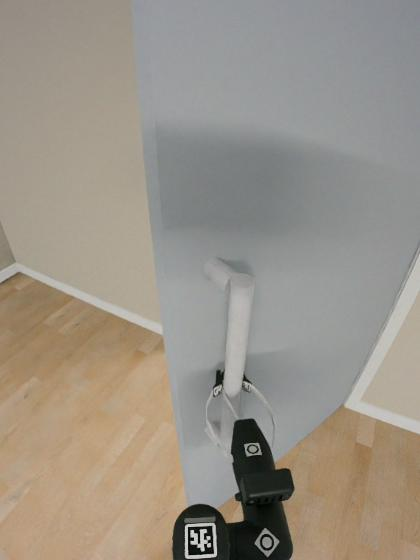

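move --blocking false --cameras '[]' --r2 '{"base":{"rotate_rad":-0.15},"pace":"slow"}'

wait --seconds 3 --cameras '[]'

move --blocking false --cameras '[]' --r2 '{"base":{"translate_m":0.18,"strafe_m":0.06},"pace":"slow","contact_limits":{"translate_m":0.6}}'

wait --seconds 6 --cameras '["r2_head_camera","r1_head_camera"]'

Scene clock: 1538.50 s.
move: r2 moving
r1: as last shown
r1.lidar_m: 0.53 2.94 1.12 0.43 0.30 0.28 0.33 0.47 1.49 1.99 0.60 0.52
r1.motor_effort: lift_m=+13(13) arm_m=-4(4) wheel_0=-1(2) wheel_1=-2(2) wheel_2=-1(2)
r1.servo_current: wrist_yaw_rad=52(65) wrist_pitch_rad=39(52) wrist_roll_rad=65(65) gripper_m=46(52)
r1.wrist_depth_mm: - 778 809 798 809 809 820 / - 788 798 809 809 809 809 / - 798 820 809 820 820 831 / 615 798 809 647 603 591 809 / 621 809 809 597 591 609 355 / 661 798 186 203 597 597 - / 820 798 180 180 152 597 -
r2.base_odometry: x=-3.377 y=-0.129 heading=-1.257
r2.turned_by_wheels: -0.110
r2.turned_by_imu: -0.101
r2.base_tilt: forward=-0.7 right=+0.0
r2.lidar_m: 0.35 1.63 2.67 2.71 3.50 4.55 3.35 2.23 2.10 1.99 1.35 0.64
r2.base_status: rotate_rad moving
r2.joint_positions: lift_m=+0.900 arm_m=+0.000 wrist_yaw_rad=+0.024 wrist_pitch_rad=+0.001 wrist_roll_rad=+0.001 gripper_m=-0.024
r2.joint_status: not commanded
r2.measured_speeds: translate_m=-0.001 strafe_m=+0.001 rotate_rad=-0.280 lift_m=+0.000 arm_m=+0.000 wrist_yaw_rad=+0.001 wrist_pitch_rad=+0.000 wrist_roll_rad=+0.000
r2.motor_effort: lift_m=+20(20) arm_m=-4(5) wheel_0=+30(30) wheel_1=+9(10) wheel_2=+12(19)
r2.servo_current: wrist_yaw_rad=150(150) wrist_pitch_rad=33(46) wrist_roll_rad=39(52) gripper_m=78(78)
r2.hand_pose: x=+0.4613 y=-0.0805 z=+1.0777 quat_wxyz=(+1.000, +0.001, +0.001, +0.012) (m; r2's base frame)
r2.wrist_depth_mm: - 207 157 274 319 377 - / - 207 160 277 320 377 - / - 212 158 273 320 379 - / - 210 159 278 322 379 - / - 209 159 273 324 379 - / - 198 161 186 315 382 - / - 213 163 - 135 - -
pictures: none
No camera images: "cameras" was empty.

Scene clock: 1540.80 s.
earlier move: r2 contact_stop
r1.base_odometry: x=-0.177 y=+2.723 heading=-1.834
r1.turned_by_wheels: +0.000
r1.turned_by_imu: +0.000
r1.base_tilt: forward=-1.6 right=+1.2
r1.lidar_m: 0.52 2.93 1.12 0.43 0.31 0.29 0.31 0.47 1.49 1.98 0.59 0.52
r1.base_status: not commanded
r1.joint_positions: lift_m=+0.700 arm_m=+0.000 wrist_yaw_rad=-0.002 wrist_pitch_rad=+1.572 wrist_roll_rad=+1.568 gripper_m=-0.009
r1.joint_status: not commanded
r1.measured_speeds: all 0
r1.motor_effort: lift_m=+12(13) arm_m=-4(4) wheel_0=-1(2) wheel_1=-1(2) wheel_2=-1(2)
r1.servo_current: wrist_yaw_rad=52(65) wrist_pitch_rad=39(52) wrist_roll_rad=59(65) gripper_m=52(52)
r1.hand_pose: x=+0.1705 y=-0.0874 z=+0.5903 quat_wxyz=(+0.500, +0.500, +0.500, -0.500) (m; r1's base frame)
r1.wrist_depth_mm: - 788 809 820 809 809 820 / - 809 809 798 820 820 820 / - 798 809 820 798 809 820 / 615 798 788 634 597 615 820 / 627 809 798 597 597 591 357 / 661 798 186 202 603 603 - / 809 809 180 180 153 597 -
r2.base_odometry: x=-3.345 y=-0.135 heading=-1.123
r2.turned_by_wheels: +0.134
r2.turned_by_imu: +0.133
r2.base_tilt: forward=-0.6 right=+0.0
r2.lidar_m: 0.40 1.87 2.62 2.75 3.87 4.56 2.92 2.18 2.12 1.74 1.29 0.56
r2.base_status: rotate_rad contact_stop (by the wheels' count: +0.024 of -0.150)
r2.joint_positions: lift_m=+0.900 arm_m=+0.000 wrist_yaw_rad=+0.003 wrist_pitch_rad=+0.001 wrist_roll_rad=+0.001 gripper_m=-0.024
r2.joint_status: not commanded
r2.measured_speeds: all 0
r2.on_its_own: the wheels are slack since a contact_stop
r2.motor_effort: lift_m=+19(20) arm_m=-6(7) wheel_0=+0(32) wheel_1=+0(10) wheel_2=+0(19)
r2.servo_current: wrist_yaw_rad=52(163) wrist_pitch_rad=46(46) wrist_roll_rad=52(52) gripper_m=72(85)
r2.hand_pose: x=+0.4597 y=-0.0865 z=+1.0777 quat_wxyz=(+1.000, +0.001, +0.001, +0.002) (m; r2's base frame)
r2.wrist_depth_mm: - 211 229 163 285 329 382 / - 211 227 164 286 330 382 / - 211 227 166 286 332 384 / - 213 229 167 289 334 387 / - 216 230 167 290 334 389 / - 216 186 168 181 345 387 / - 143 227 - 298 - 387
wait: 2.30 of 3 s (r2 has come to rest)
pictures: none
No camera images: "cameras" was empty.

not run: a stop that you did not command came earlier in this reply.

not run: a stop that you did not command came earlier in this reply.

move --blocking false --cameras '[]' --r2 '{"base":{"translate_m":0.15,"strafe_m":0.1},"pace":"slow","contact_limits":{"translate_m":0.6}}'

wait --seconds 6 --cameras '["r2_head_camera","r1_head_camera"]'

Scene clock: 1544.20 s.
move: r2 moving
r1: as last shown
r1.base_tilt: forward=-1.6 right=+1.3
r1.lidar_m: 0.52 2.93 1.11 0.44 0.29 0.29 0.32 0.48 1.48 1.98 0.60 0.51
r1.motor_effort: lift_m=+13(13) arm_m=-4(4) wheel_0=-1(2) wheel_1=-1(1) wheel_2=-1(2)
r1.servo_current: wrist_yaw_rad=39(59) wrist_pitch_rad=46(52) wrist_roll_rad=46(78) gripper_m=46(52)
r1.wrist_depth_mm: - 788 809 809 809 809 831 / - 798 809 809 820 809 809 / - 820 809 809 820 820 820 / 615 798 820 634 603 597 831 / 621 809 809 603 597 603 353 / 661 809 186 202 597 603 - / 798 798 180 180 153 603 -
r2.base_odometry: x=-3.333 y=-0.142 heading=-1.123
r2.turned_by_wheels: -0.001
r2.turned_by_imu: +0.000
r2.base_tilt: forward=-0.7 right=+0.1
r2.lidar_m: 0.42 1.87 2.61 2.77 3.84 4.56 2.97 2.20 2.12 1.73 1.27 0.51
r2.base_status: translate_m moving; strafe_m moving
r2.joint_positions: lift_m=+0.900 arm_m=+0.000 wrist_yaw_rad=+0.003 wrist_pitch_rad=+0.001 wrist_roll_rad=+0.001 gripper_m=-0.024
r2.joint_status: not commanded
r2.measured_speeds: translate_m=+0.045 strafe_m=+0.031 rotate_rad=-0.002 lift_m=+0.000 arm_m=+0.000 wrist_yaw_rad=+0.000 wrist_pitch_rad=+0.000 wrist_roll_rad=+0.000
r2.motor_effort: lift_m=+20(20) arm_m=-6(7) wheel_0=-8(10) wheel_1=+5(7) wheel_2=-3(4)
r2.servo_current: wrist_yaw_rad=33(59) wrist_pitch_rad=39(46) wrist_roll_rad=46(59) gripper_m=78(78)
r2.contact_limits: translate_m 0.6
r2.hand_pose: x=+0.4597 y=-0.0865 z=+1.0777 quat_wxyz=(+1.000, +0.001, +0.001, +0.002) (m; r2's base frame)
r2.wrist_depth_mm: - 211 229 163 282 325 377 / - 211 228 164 285 327 366 / - 215 227 165 285 327 377 / - 216 229 167 289 330 382 / - 216 230 167 289 330 384 / - 216 186 168 180 340 387 / - 144 227 - 297 - 389
pictures: none
No camera images: "cameras" was empty.

Scene clock: 1546.83 s.
earlier move: r2 done
r1.base_odometry: x=-0.177 y=+2.723 heading=-1.834
r1.turned_by_wheels: +0.000
r1.turned_by_imu: +0.000
r1.base_tilt: forward=-1.6 right=+1.3
r1.lidar_m: 0.54 2.89 1.09 0.41 0.31 0.28 0.32 0.47 1.48 2.00 0.62 0.52
r1.base_status: not commanded
r1.joint_positions: lift_m=+0.700 arm_m=+0.000 wrist_yaw_rad=-0.002 wrist_pitch_rad=+1.572 wrist_roll_rad=+1.568 gripper_m=-0.009
r1.joint_status: not commanded
r1.measured_speeds: all 0
r1.motor_effort: lift_m=+13(13) arm_m=-4(5) wheel_0=-1(2) wheel_1=-1(2) wheel_2=-1(2)
r1.servo_current: wrist_yaw_rad=39(65) wrist_pitch_rad=46(52) wrist_roll_rad=59(78) gripper_m=46(59)
r1.hand_pose: x=+0.1705 y=-0.0874 z=+0.5903 quat_wxyz=(+0.500, +0.500, +0.500, -0.500) (m; r1's base frame)
r1.wrist_depth_mm: - 788 809 809 809 809 820 / - 798 798 798 820 820 820 / - 798 798 809 820 820 820 / 615 809 820 640 603 603 809 / 627 809 809 597 597 603 353 / 661 798 185 202 603 597 - / 798 809 180 180 153 603 -
r2.base_odometry: x=-3.190 y=-0.227 heading=-1.124
r2.turned_by_wheels: -0.001
r2.turned_by_imu: -0.013
r2.base_tilt: forward=-0.6 right=+0.1
r2.lidar_m: 0.38 1.72 2.47 2.56 3.56 4.64 3.23 2.35 2.27 1.65 1.00 0.42
r2.base_status: done
r2.joint_positions: lift_m=+0.900 arm_m=+0.000 wrist_yaw_rad=-0.005 wrist_pitch_rad=+0.001 wrist_roll_rad=+0.001 gripper_m=-0.024
r2.joint_status: not commanded
r2.measured_speeds: all 0
r2.motor_effort: lift_m=+19(20) arm_m=-6(7) wheel_0=-18(24) wheel_1=-2(8) wheel_2=+1(6)
r2.servo_current: wrist_yaw_rad=46(65) wrist_pitch_rad=39(46) wrist_roll_rad=52(59) gripper_m=78(85)
r2.contact_limits: translate_m 0.6
r2.hand_pose: x=+0.4590 y=-0.0890 z=+1.0777 quat_wxyz=(+1.000, +0.001, +0.001, -0.003) (m; r2's base frame)
r2.wrist_depth_mm: - - 229 170 270 293 322 / - - 227 165 271 294 324 / - - 228 167 271 294 322 / - - 229 167 273 297 324 / - - 230 169 274 298 327 / - - 223 170 180 304 330 / - 116 227 - 282 291 336
wait: 2.63 of 6 s (r2 has come to rest)
pictures: r1_head_camera, r2_head_camera
Images, in order (width x height): r1_head_camera 420x560, r2_head_camera 420x560.

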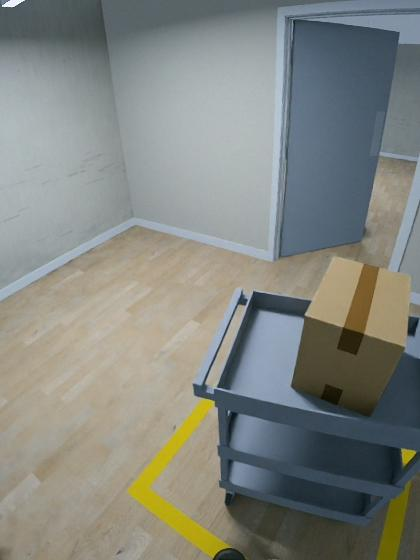

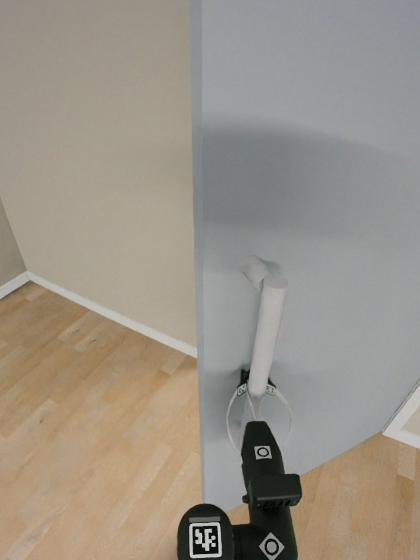

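move --blocking false --cameras '[]' --r2 '{"base":{"translate_m":0.15,"strafe_m":0.08},"pace":"slow","contact_limits":{"translate_m":0.6}}'

wait --seconds 6 --cameras '["r2_head_camera","r1_head_camera"]'

Scene clock: 1551.37 s.
move: r2 moving
r1: as last shown
r1.lidar_m: 0.52 2.92 1.10 0.42 0.30 0.29 0.34 0.46 1.46 1.98 0.60 0.52
r1.motor_effort: lift_m=+13(13) arm_m=-4(4) wheel_0=-1(1) wheel_1=-1(1) wheel_2=-1(1)
r1.servo_current: wrist_yaw_rad=52(65) wrist_pitch_rad=39(52) wrist_roll_rad=59(59) gripper_m=46(46)
r1.wrist_depth_mm: - 778 820 820 820 820 809 / - 798 798 809 798 809 820 / - 798 809 820 809 809 809 / 615 798 798 640 597 603 809 / 615 798 809 597 597 597 357 / 668 809 185 202 609 603 - / 809 798 180 181 153 609 -
r2.base_odometry: x=-3.178 y=-0.236 heading=-1.125
r2.turned_by_wheels: -0.001
r2.turned_by_imu: -0.001
r2.base_tilt: forward=-0.6 right=+0.1
r2.lidar_m: 0.41 1.71 2.44 2.53 3.54 4.64 3.24 2.38 2.28 1.63 0.96 0.41
r2.base_status: translate_m moving; strafe_m moving
r2.joint_positions: lift_m=+0.900 arm_m=+0.000 wrist_yaw_rad=-0.006 wrist_pitch_rad=+0.001 wrist_roll_rad=+0.001 gripper_m=-0.024
r2.joint_status: not commanded
r2.measured_speeds: translate_m=+0.047 strafe_m=+0.026 rotate_rad=+0.001 lift_m=+0.000 arm_m=+0.000 wrist_yaw_rad=-0.013 wrist_pitch_rad=+0.000 wrist_roll_rad=+0.000
r2.motor_effort: lift_m=+19(20) arm_m=-7(7) wheel_0=-11(15) wheel_1=+4(4) wheel_2=-7(7)
r2.servo_current: wrist_yaw_rad=52(52) wrist_pitch_rad=39(46) wrist_roll_rad=46(52) gripper_m=72(78)
r2.contact_limits: translate_m 0.6
r2.hand_pose: x=+0.4589 y=-0.0893 z=+1.0777 quat_wxyz=(+1.000, +0.001, +0.001, -0.003) (m; r2's base frame)
r2.wrist_depth_mm: - - 228 168 270 291 320 / - - 225 168 268 293 319 / - - 228 167 272 293 319 / - - 230 167 272 294 319 / - - 229 169 274 297 325 / - - 223 170 181 304 327 / - 115 227 - 279 290 330
pictures: none
No camera images: "cameras" was empty.

Scene clock: 1554.03 s.
earlier move: r2 done
r1.base_odometry: x=-0.177 y=+2.723 heading=-1.834
r1.turned_by_wheels: +0.000
r1.turned_by_imu: +0.000
r1.base_tilt: forward=-1.6 right=+1.3
r1.lidar_m: 0.52 2.92 1.09 0.40 0.30 0.28 0.32 0.49 1.48 1.98 0.60 0.53
r1.base_status: not commanded
r1.joint_positions: lift_m=+0.700 arm_m=+0.000 wrist_yaw_rad=-0.002 wrist_pitch_rad=+1.572 wrist_roll_rad=+1.568 gripper_m=-0.009
r1.joint_status: not commanded
r1.measured_speeds: all 0
r1.motor_effort: lift_m=+13(13) arm_m=-4(5) wheel_0=-1(2) wheel_1=-1(2) wheel_2=-1(2)
r1.servo_current: wrist_yaw_rad=46(65) wrist_pitch_rad=39(52) wrist_roll_rad=52(72) gripper_m=46(52)
r1.hand_pose: x=+0.1705 y=-0.0874 z=+0.5903 quat_wxyz=(+0.500, +0.500, +0.500, -0.500) (m; r1's base frame)
r1.wrist_depth_mm: - 788 809 820 820 809 820 / - 798 798 820 809 820 809 / - 798 798 798 809 831 820 / 615 809 809 640 603 603 809 / 621 798 820 597 603 603 355 / 668 809 186 202 597 597 - / 798 798 180 181 152 603 -
r2.base_odometry: x=-3.053 y=-0.329 heading=-1.125
r2.turned_by_wheels: +0.000
r2.turned_by_imu: -0.256
r2.base_tilt: forward=-0.6 right=+0.1
r2.lidar_m: 0.39 1.28 2.23 2.24 2.66 4.71 - 2.90 2.52 2.12 1.11 0.53
r2.base_status: done
r2.joint_positions: lift_m=+0.900 arm_m=+0.000 wrist_yaw_rad=-0.001 wrist_pitch_rad=+0.001 wrist_roll_rad=+0.001 gripper_m=-0.024
r2.joint_status: not commanded
r2.measured_speeds: all 0
r2.motor_effort: lift_m=+20(20) arm_m=-6(7) wheel_0=-10(23) wheel_1=-6(8) wheel_2=+4(9)
r2.servo_current: wrist_yaw_rad=46(111) wrist_pitch_rad=39(46) wrist_roll_rad=46(65) gripper_m=72(85)
r2.contact_limits: translate_m 0.6
r2.hand_pose: x=+0.4593 y=-0.0878 z=+1.0777 quat_wxyz=(+1.000, +0.001, +0.001, -0.001) (m; r2's base frame)
r2.wrist_depth_mm: - - 228 165 272 304 336 / - 215 227 166 273 307 343 / - 216 227 167 274 307 343 / - 217 229 165 276 310 345 / - 219 230 168 277 312 347 / - 217 222 167 182 320 349 / - 120 228 - 290 315 353
wait: 2.67 of 6 s (r2 has come to rest)
pictures: r1_head_camera, r2_head_camera
Images, in order (width x height): r1_head_camera 420x560, r2_head_camera 420x560.

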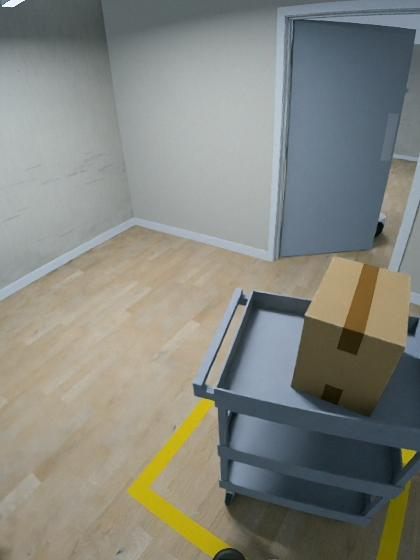

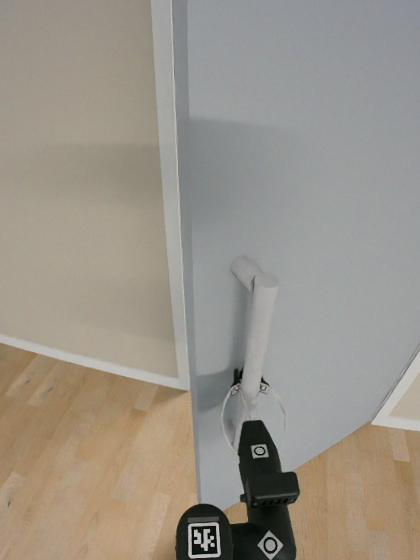

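move --blocking false --cameras '[]' --r2 '{"base":{"translate_m":0.16,"strafe_m":0.05},"pace":"slow","contact_limits":{"translate_m":0.6}}'

wait --seconds 6 --cameras '["r2_head_camera","r1_head_camera"]'

Scene clock: 1557.80 s.
move: r2 moving
r1: as last shown
r1.lidar_m: 0.53 2.92 1.09 0.41 0.32 0.28 0.33 0.46 1.46 2.00 0.60 0.52
r1.motor_effort: lift_m=+13(13) arm_m=-4(4) wheel_0=-1(1) wheel_1=-1(1) wheel_2=-1(2)
r1.servo_current: wrist_yaw_rad=46(59) wrist_pitch_rad=39(46) wrist_roll_rad=33(52) gripper_m=52(52)
r1.wrist_depth_mm: - 778 788 798 809 820 820 / - 809 809 809 820 809 820 / - 809 798 809 820 809 809 / 609 820 820 640 603 597 809 / 615 798 809 597 597 603 355 / 654 798 186 202 597 603 - / 809 809 180 180 153 603 -
r2.base_odometry: x=-3.044 y=-0.338 heading=-1.125
r2.turned_by_wheels: +0.000
r2.turned_by_imu: +0.000
r2.base_tilt: forward=-0.6 right=+0.1
r2.lidar_m: 0.39 1.23 2.21 2.22 2.58 4.66 - 2.92 2.52 2.09 1.11 0.52
r2.base_status: translate_m moving; strafe_m moving
r2.joint_positions: lift_m=+0.900 arm_m=+0.000 wrist_yaw_rad=-0.001 wrist_pitch_rad=+0.001 wrist_roll_rad=+0.001 gripper_m=-0.024
r2.joint_status: not commanded
r2.measured_speeds: translate_m=+0.047 strafe_m=+0.015 rotate_rad=+0.000 lift_m=+0.000 arm_m=+0.000 wrist_yaw_rad=+0.000 wrist_pitch_rad=+0.000 wrist_roll_rad=+0.000
r2.motor_effort: lift_m=+20(20) arm_m=-6(6) wheel_0=-2(11) wheel_1=+4(5) wheel_2=-2(5)
r2.servo_current: wrist_yaw_rad=46(59) wrist_pitch_rad=39(46) wrist_roll_rad=46(59) gripper_m=72(78)
r2.contact_limits: translate_m 0.6
r2.hand_pose: x=+0.4593 y=-0.0878 z=+1.0777 quat_wxyz=(+1.000, +0.001, +0.001, -0.001) (m; r2's base frame)
r2.wrist_depth_mm: - - 229 165 272 304 334 / - 216 228 166 273 304 340 / - 218 229 167 276 306 340 / - 219 230 165 276 307 340 / - 220 229 169 277 309 342 / - 218 185 170 182 317 345 / - 122 230 - 287 298 349
pictures: none
No camera images: "cameras" was empty.

Scene clock: 1560.23 s.
earlier move: r2 done
r1.base_odometry: x=-0.177 y=+2.723 heading=-1.834
r1.turned_by_wheels: +0.000
r1.turned_by_imu: +0.000
r1.base_tilt: forward=-1.6 right=+1.3
r1.lidar_m: 0.52 2.92 1.09 0.42 0.30 0.30 0.32 0.47 1.47 1.98 0.62 0.52
r1.base_status: not commanded
r1.joint_positions: lift_m=+0.700 arm_m=+0.000 wrist_yaw_rad=-0.002 wrist_pitch_rad=+1.572 wrist_roll_rad=+1.568 gripper_m=-0.009
r1.joint_status: not commanded
r1.measured_speeds: all 0
r1.motor_effort: lift_m=+12(13) arm_m=-4(4) wheel_0=-1(2) wheel_1=-1(2) wheel_2=-1(2)
r1.servo_current: wrist_yaw_rad=46(72) wrist_pitch_rad=39(52) wrist_roll_rad=46(78) gripper_m=52(59)
r1.hand_pose: x=+0.1705 y=-0.0874 z=+0.5903 quat_wxyz=(+0.500, +0.500, +0.500, -0.500) (m; r1's base frame)
r1.wrist_depth_mm: - 798 788 798 809 809 809 / - 809 820 809 809 809 820 / - 809 809 798 820 809 820 / 615 820 809 634 603 597 820 / 621 820 798 597 597 603 353 / 661 809 186 203 603 603 - / 798 798 180 180 153 603 -
r2.base_odometry: x=-2.939 y=-0.451 heading=-1.124
r2.turned_by_wheels: +0.001
r2.turned_by_imu: +0.002
r2.base_tilt: forward=-0.6 right=+0.1
r2.lidar_m: 0.40 1.08 1.99 2.12 2.54 4.52 - 3.00 2.61 1.80 0.88 0.50
r2.base_status: done
r2.joint_positions: lift_m=+0.900 arm_m=+0.000 wrist_yaw_rad=+0.006 wrist_pitch_rad=+0.001 wrist_roll_rad=+0.001 gripper_m=-0.024
r2.joint_status: not commanded
r2.measured_speeds: all 0
r2.motor_effort: lift_m=+20(20) arm_m=-7(7) wheel_0=+5(11) wheel_1=+2(8) wheel_2=+4(5)
r2.servo_current: wrist_yaw_rad=46(59) wrist_pitch_rad=33(46) wrist_roll_rad=39(65) gripper_m=78(78)
r2.contact_limits: translate_m 0.6
r2.hand_pose: x=+0.4600 y=-0.0856 z=+1.0777 quat_wxyz=(+1.000, +0.001, +0.001, +0.003) (m; r2's base frame)
r2.wrist_depth_mm: - - 235 163 255 266 276 / - - 236 166 256 268 278 / - - 236 165 257 270 278 / - - 239 168 258 271 282 / - - 240 167 260 272 283 / - - 186 167 182 272 283 / - - 239 - 264 279 285
wait: 2.43 of 6 s (r2 has come to rest)
pictures: r1_head_camera, r2_head_camera
Images, in order (width x height): r1_head_camera 420x560, r2_head_camera 420x560.

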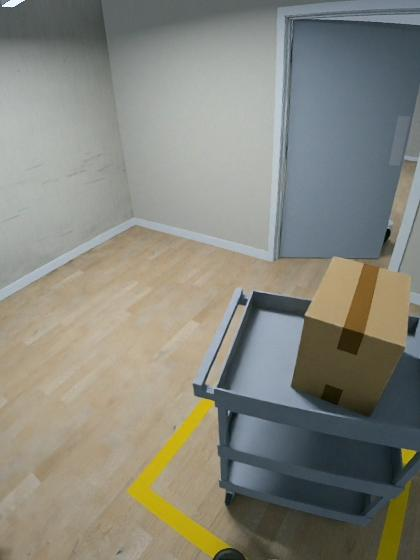

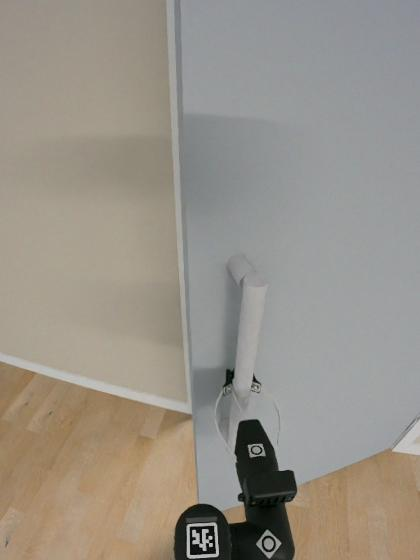

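move --blocking false --cameras '[]' --r2 '{"base":{"translate_m":0.13,"strafe_m":0.03},"pace":"slow","contact_limits":{"translate_m":0.6}}'

wait --seconds 6 --cameras '["r2_head_camera","r1_head_camera"]'

Scene clock: 1565.40 s.
move: r2 moving
r1: as last shown
r1.lidar_m: 0.51 2.95 1.08 0.42 0.31 0.29 0.31 0.45 1.48 1.98 0.62 0.52
r1.motor_effort: lift_m=+12(13) arm_m=-4(4) wheel_0=-1(1) wheel_1=-1(2) wheel_2=-1(2)
r1.servo_current: wrist_yaw_rad=52(65) wrist_pitch_rad=39(46) wrist_roll_rad=52(52) gripper_m=39(52)
r1.wrist_depth_mm: - 788 798 809 820 820 831 / - 798 788 798 809 820 820 / - 788 809 820 809 820 820 / 609 798 809 647 603 603 820 / 621 788 809 603 597 591 353 / 668 798 186 202 603 597 - / 798 798 180 180 152 603 -
r2.base_odometry: x=-2.931 y=-0.461 heading=-1.124
r2.turned_by_wheels: +0.001
r2.turned_by_imu: +0.001
r2.base_tilt: forward=-0.6 right=+0.1
r2.lidar_m: 0.40 1.09 1.94 2.13 2.53 4.48 - 3.00 2.61 1.80 0.85 0.51
r2.base_status: translate_m moving; strafe_m moving
r2.joint_positions: lift_m=+0.900 arm_m=+0.000 wrist_yaw_rad=+0.006 wrist_pitch_rad=+0.001 wrist_roll_rad=+0.001 gripper_m=-0.024
r2.joint_status: not commanded
r2.measured_speeds: translate_m=+0.048 strafe_m=+0.011 rotate_rad=-0.001 lift_m=+0.000 arm_m=+0.000 wrist_yaw_rad=+0.000 wrist_pitch_rad=+0.000 wrist_roll_rad=+0.000
r2.motor_effort: lift_m=+19(20) arm_m=-6(6) wheel_0=+5(8) wheel_1=+7(7) wheel_2=+1(4)
r2.servo_current: wrist_yaw_rad=46(72) wrist_pitch_rad=46(46) wrist_roll_rad=46(59) gripper_m=72(78)
r2.contact_limits: translate_m 0.6
r2.hand_pose: x=+0.4600 y=-0.0856 z=+1.0777 quat_wxyz=(+1.000, +0.001, +0.001, +0.003) (m; r2's base frame)
r2.wrist_depth_mm: - - 235 163 253 265 276 / - - 236 166 254 265 273 / - - 237 165 256 266 276 / - - 238 167 257 268 276 / - - 241 167 258 270 281 / - - 187 167 182 272 282 / - - 240 - 263 276 285
pictures: none
No camera images: "cameras" was empty.

Scene clock: 1567.50 s.
earlier move: r2 done
r1.base_odometry: x=-0.177 y=+2.723 heading=-1.834
r1.turned_by_wheels: +0.000
r1.turned_by_imu: +0.000
r1.base_tilt: forward=-1.6 right=+1.3
r1.lidar_m: 0.53 2.93 1.09 0.41 0.29 0.27 0.30 0.48 1.47 2.00 0.60 0.51
r1.base_status: not commanded
r1.joint_positions: lift_m=+0.700 arm_m=+0.000 wrist_yaw_rad=-0.002 wrist_pitch_rad=+1.572 wrist_roll_rad=+1.568 gripper_m=-0.009
r1.joint_status: not commanded
r1.measured_speeds: all 0
r1.motor_effort: lift_m=+13(13) arm_m=-4(5) wheel_0=-1(2) wheel_1=-1(2) wheel_2=-1(2)
r1.servo_current: wrist_yaw_rad=59(72) wrist_pitch_rad=46(46) wrist_roll_rad=39(65) gripper_m=46(52)
r1.hand_pose: x=+0.1705 y=-0.0874 z=+0.5903 quat_wxyz=(+0.500, +0.500, +0.500, -0.500) (m; r1's base frame)
r1.wrist_depth_mm: - 778 809 798 809 820 820 / - 798 820 809 809 809 831 / - 798 809 809 809 809 820 / 615 809 809 640 597 597 809 / 615 820 809 597 603 597 357 / 661 809 186 202 591 603 - / 798 809 180 180 153 603 -
r2.base_odometry: x=-2.856 y=-0.556 heading=-1.124
r2.turned_by_wheels: +0.000
r2.turned_by_imu: +0.001
r2.base_tilt: forward=-0.6 right=+0.1
r2.lidar_m: 0.40 0.98 1.76 2.07 2.43 4.38 - 3.07 2.69 1.62 0.77 0.50
r2.base_status: done
r2.joint_positions: lift_m=+0.900 arm_m=+0.000 wrist_yaw_rad=+0.006 wrist_pitch_rad=+0.001 wrist_roll_rad=+0.001 gripper_m=-0.024
r2.joint_status: not commanded
r2.measured_speeds: all 0
r2.motor_effort: lift_m=+19(20) arm_m=-6(7) wheel_0=+3(9) wheel_1=+2(8) wheel_2=+4(6)
r2.servo_current: wrist_yaw_rad=52(72) wrist_pitch_rad=33(46) wrist_roll_rad=52(65) gripper_m=72(78)
r2.contact_limits: translate_m 0.6
r2.hand_pose: x=+0.4600 y=-0.0856 z=+1.0777 quat_wxyz=(+1.000, +0.001, +0.001, +0.003) (m; r2's base frame)
r2.wrist_depth_mm: - - 240 163 244 246 247 / - - 242 166 247 246 248 / - - 243 165 246 248 249 / - - 245 168 249 250 251 / - - 247 167 249 250 252 / - - 186 167 182 252 254 / - - 249 - 252 - 256
wait: 2.10 of 6 s (r2 has come to rest)
pictures: r1_head_camera, r2_head_camera
Images, in order (width x height): r1_head_camera 420x560, r2_head_camera 420x560.

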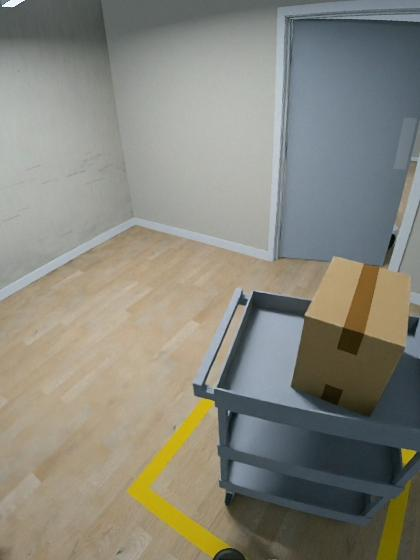

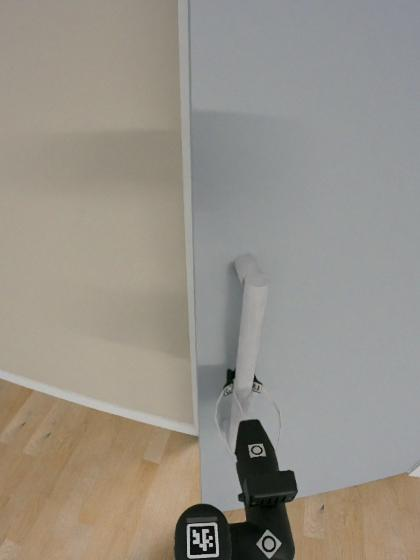

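move --blocking false --cameras '[]' --r2 '{"base":{"translate_m":0.12,"strafe_m":0.02},"pace":"slow","contact_limits":{"translate_m":0.5}}'

wait --seconds 6 --cameras '["r2_head_camera","r1_head_camera"]'

Scene clock: 1570.80 s.
move: r2 moving
r1: as last shown
r1.lidar_m: 0.53 2.94 1.09 0.42 0.31 0.29 0.30 0.48 1.45 1.97 0.61 0.51
r1.motor_effort: lift_m=+12(13) arm_m=-4(4) wheel_0=-1(1) wheel_1=-1(1) wheel_2=-1(1)
r1.servo_current: wrist_yaw_rad=52(59) wrist_pitch_rad=46(46) wrist_roll_rad=46(59) gripper_m=46(52)
r1.wrist_depth_mm: - 778 809 809 820 820 820 / - 809 809 809 820 820 820 / - 820 788 820 820 820 809 / 609 798 809 640 603 603 820 / 621 809 798 597 597 597 355 / 661 798 186 202 597 597 - / 798 798 180 181 153 603 -
r2.base_odometry: x=-2.848 y=-0.566 heading=-1.123
r2.turned_by_wheels: +0.001
r2.turned_by_imu: +0.001
r2.base_tilt: forward=-0.6 right=+0.1
r2.lidar_m: 0.40 0.95 1.69 2.03 2.46 4.37 - 3.08 2.67 1.57 0.72 0.50
r2.base_status: translate_m moving; strafe_m moving
r2.joint_positions: lift_m=+0.900 arm_m=+0.000 wrist_yaw_rad=+0.006 wrist_pitch_rad=+0.001 wrist_roll_rad=+0.001 gripper_m=-0.024
r2.joint_status: not commanded
r2.measured_speeds: translate_m=+0.048 strafe_m=+0.008 rotate_rad=-0.002 lift_m=+0.000 arm_m=+0.000 wrist_yaw_rad=+0.000 wrist_pitch_rad=+0.000 wrist_roll_rad=+0.000
r2.motor_effort: lift_m=+20(20) arm_m=-6(7) wheel_0=+5(6) wheel_1=+6(6) wheel_2=-2(4)
r2.servo_current: wrist_yaw_rad=46(59) wrist_pitch_rad=39(46) wrist_roll_rad=46(65) gripper_m=72(85)
r2.contact_limits: translate_m 0.5
r2.hand_pose: x=+0.4600 y=-0.0856 z=+1.0777 quat_wxyz=(+1.000, +0.001, +0.001, +0.003) (m; r2's base frame)
r2.wrist_depth_mm: - - 242 163 244 244 245 / - - 243 166 245 246 245 / - - 243 164 246 246 248 / - - 245 168 247 248 249 / - - 247 167 249 250 251 / - - 186 167 182 251 253 / - - 249 - 251 - 253
pictures: none
No camera images: "cameras" was empty.

Scene clock: 1572.80 s.
earlier move: r2 done
r1.base_odometry: x=-0.177 y=+2.723 heading=-1.834
r1.turned_by_wheels: +0.000
r1.turned_by_imu: +0.000
r1.base_tilt: forward=-1.6 right=+1.3
r1.lidar_m: 0.51 2.93 1.10 0.43 0.30 0.28 0.32 0.47 1.49 2.00 0.62 0.53
r1.base_status: not commanded
r1.joint_positions: lift_m=+0.700 arm_m=+0.000 wrist_yaw_rad=-0.002 wrist_pitch_rad=+1.572 wrist_roll_rad=+1.568 gripper_m=-0.009
r1.joint_status: not commanded
r1.measured_speeds: all 0
r1.motor_effort: lift_m=+13(13) arm_m=-4(4) wheel_0=-1(2) wheel_1=-1(2) wheel_2=-1(2)
r1.servo_current: wrist_yaw_rad=39(72) wrist_pitch_rad=39(52) wrist_roll_rad=46(72) gripper_m=52(52)
r1.hand_pose: x=+0.1705 y=-0.0874 z=+0.5903 quat_wxyz=(+0.500, +0.500, +0.500, -0.500) (m; r1's base frame)
r1.wrist_depth_mm: - 778 820 809 809 820 820 / - 809 809 809 809 809 820 / - 798 809 809 820 820 809 / 603 809 809 640 597 603 809 / 621 798 788 597 603 603 353 / 668 809 186 202 597 597 - / 809 798 180 180 152 603 -
r2.base_odometry: x=-2.786 y=-0.655 heading=-1.124
r2.turned_by_wheels: -0.001
r2.turned_by_imu: +0.000
r2.base_tilt: forward=-0.6 right=+0.1
r2.lidar_m: 0.40 0.83 1.50 2.01 2.39 4.26 - 3.12 2.73 1.39 0.65 0.48
r2.base_status: done
r2.joint_positions: lift_m=+0.900 arm_m=+0.000 wrist_yaw_rad=+0.004 wrist_pitch_rad=+0.001 wrist_roll_rad=+0.001 gripper_m=-0.024
r2.joint_status: not commanded
r2.measured_speeds: all 0
r2.motor_effort: lift_m=+19(20) arm_m=-6(7) wheel_0=-4(8) wheel_1=+1(8) wheel_2=+2(4)
r2.servo_current: wrist_yaw_rad=52(78) wrist_pitch_rad=46(52) wrist_roll_rad=39(65) gripper_m=72(85)
r2.contact_limits: translate_m 0.5
r2.hand_pose: x=+0.4598 y=-0.0861 z=+1.0777 quat_wxyz=(+1.000, +0.001, +0.001, +0.002) (m; r2's base frame)
r2.wrist_depth_mm: - - 246 163 236 234 229 / - - 247 165 238 234 230 / - - 248 166 240 235 231 / - - 250 166 242 237 233 / - - 252 169 242 238 234 / - - 181 167 182 238 235 / - 122 - - 245 238 236
wait: 2.00 of 6 s (r2 has come to rest)
pictures: r1_head_camera, r2_head_camera
Images, in order (width x height): r1_head_camera 420x560, r2_head_camera 420x560.

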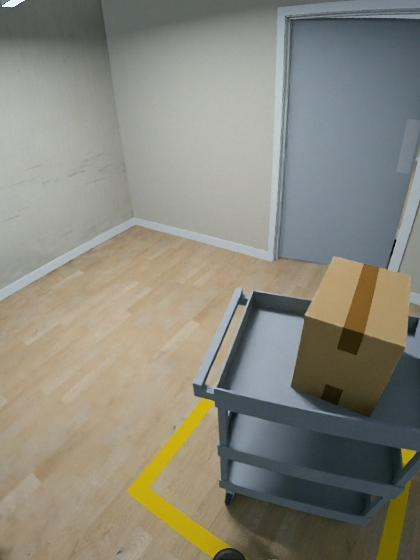

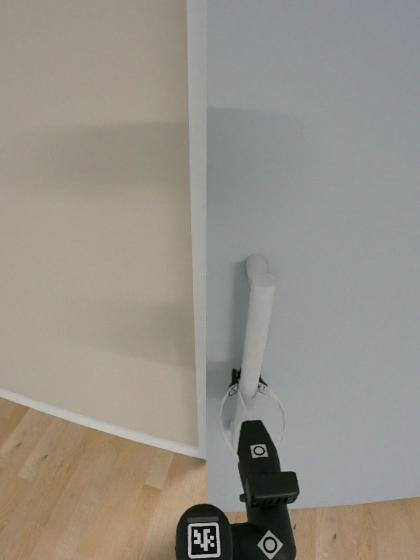

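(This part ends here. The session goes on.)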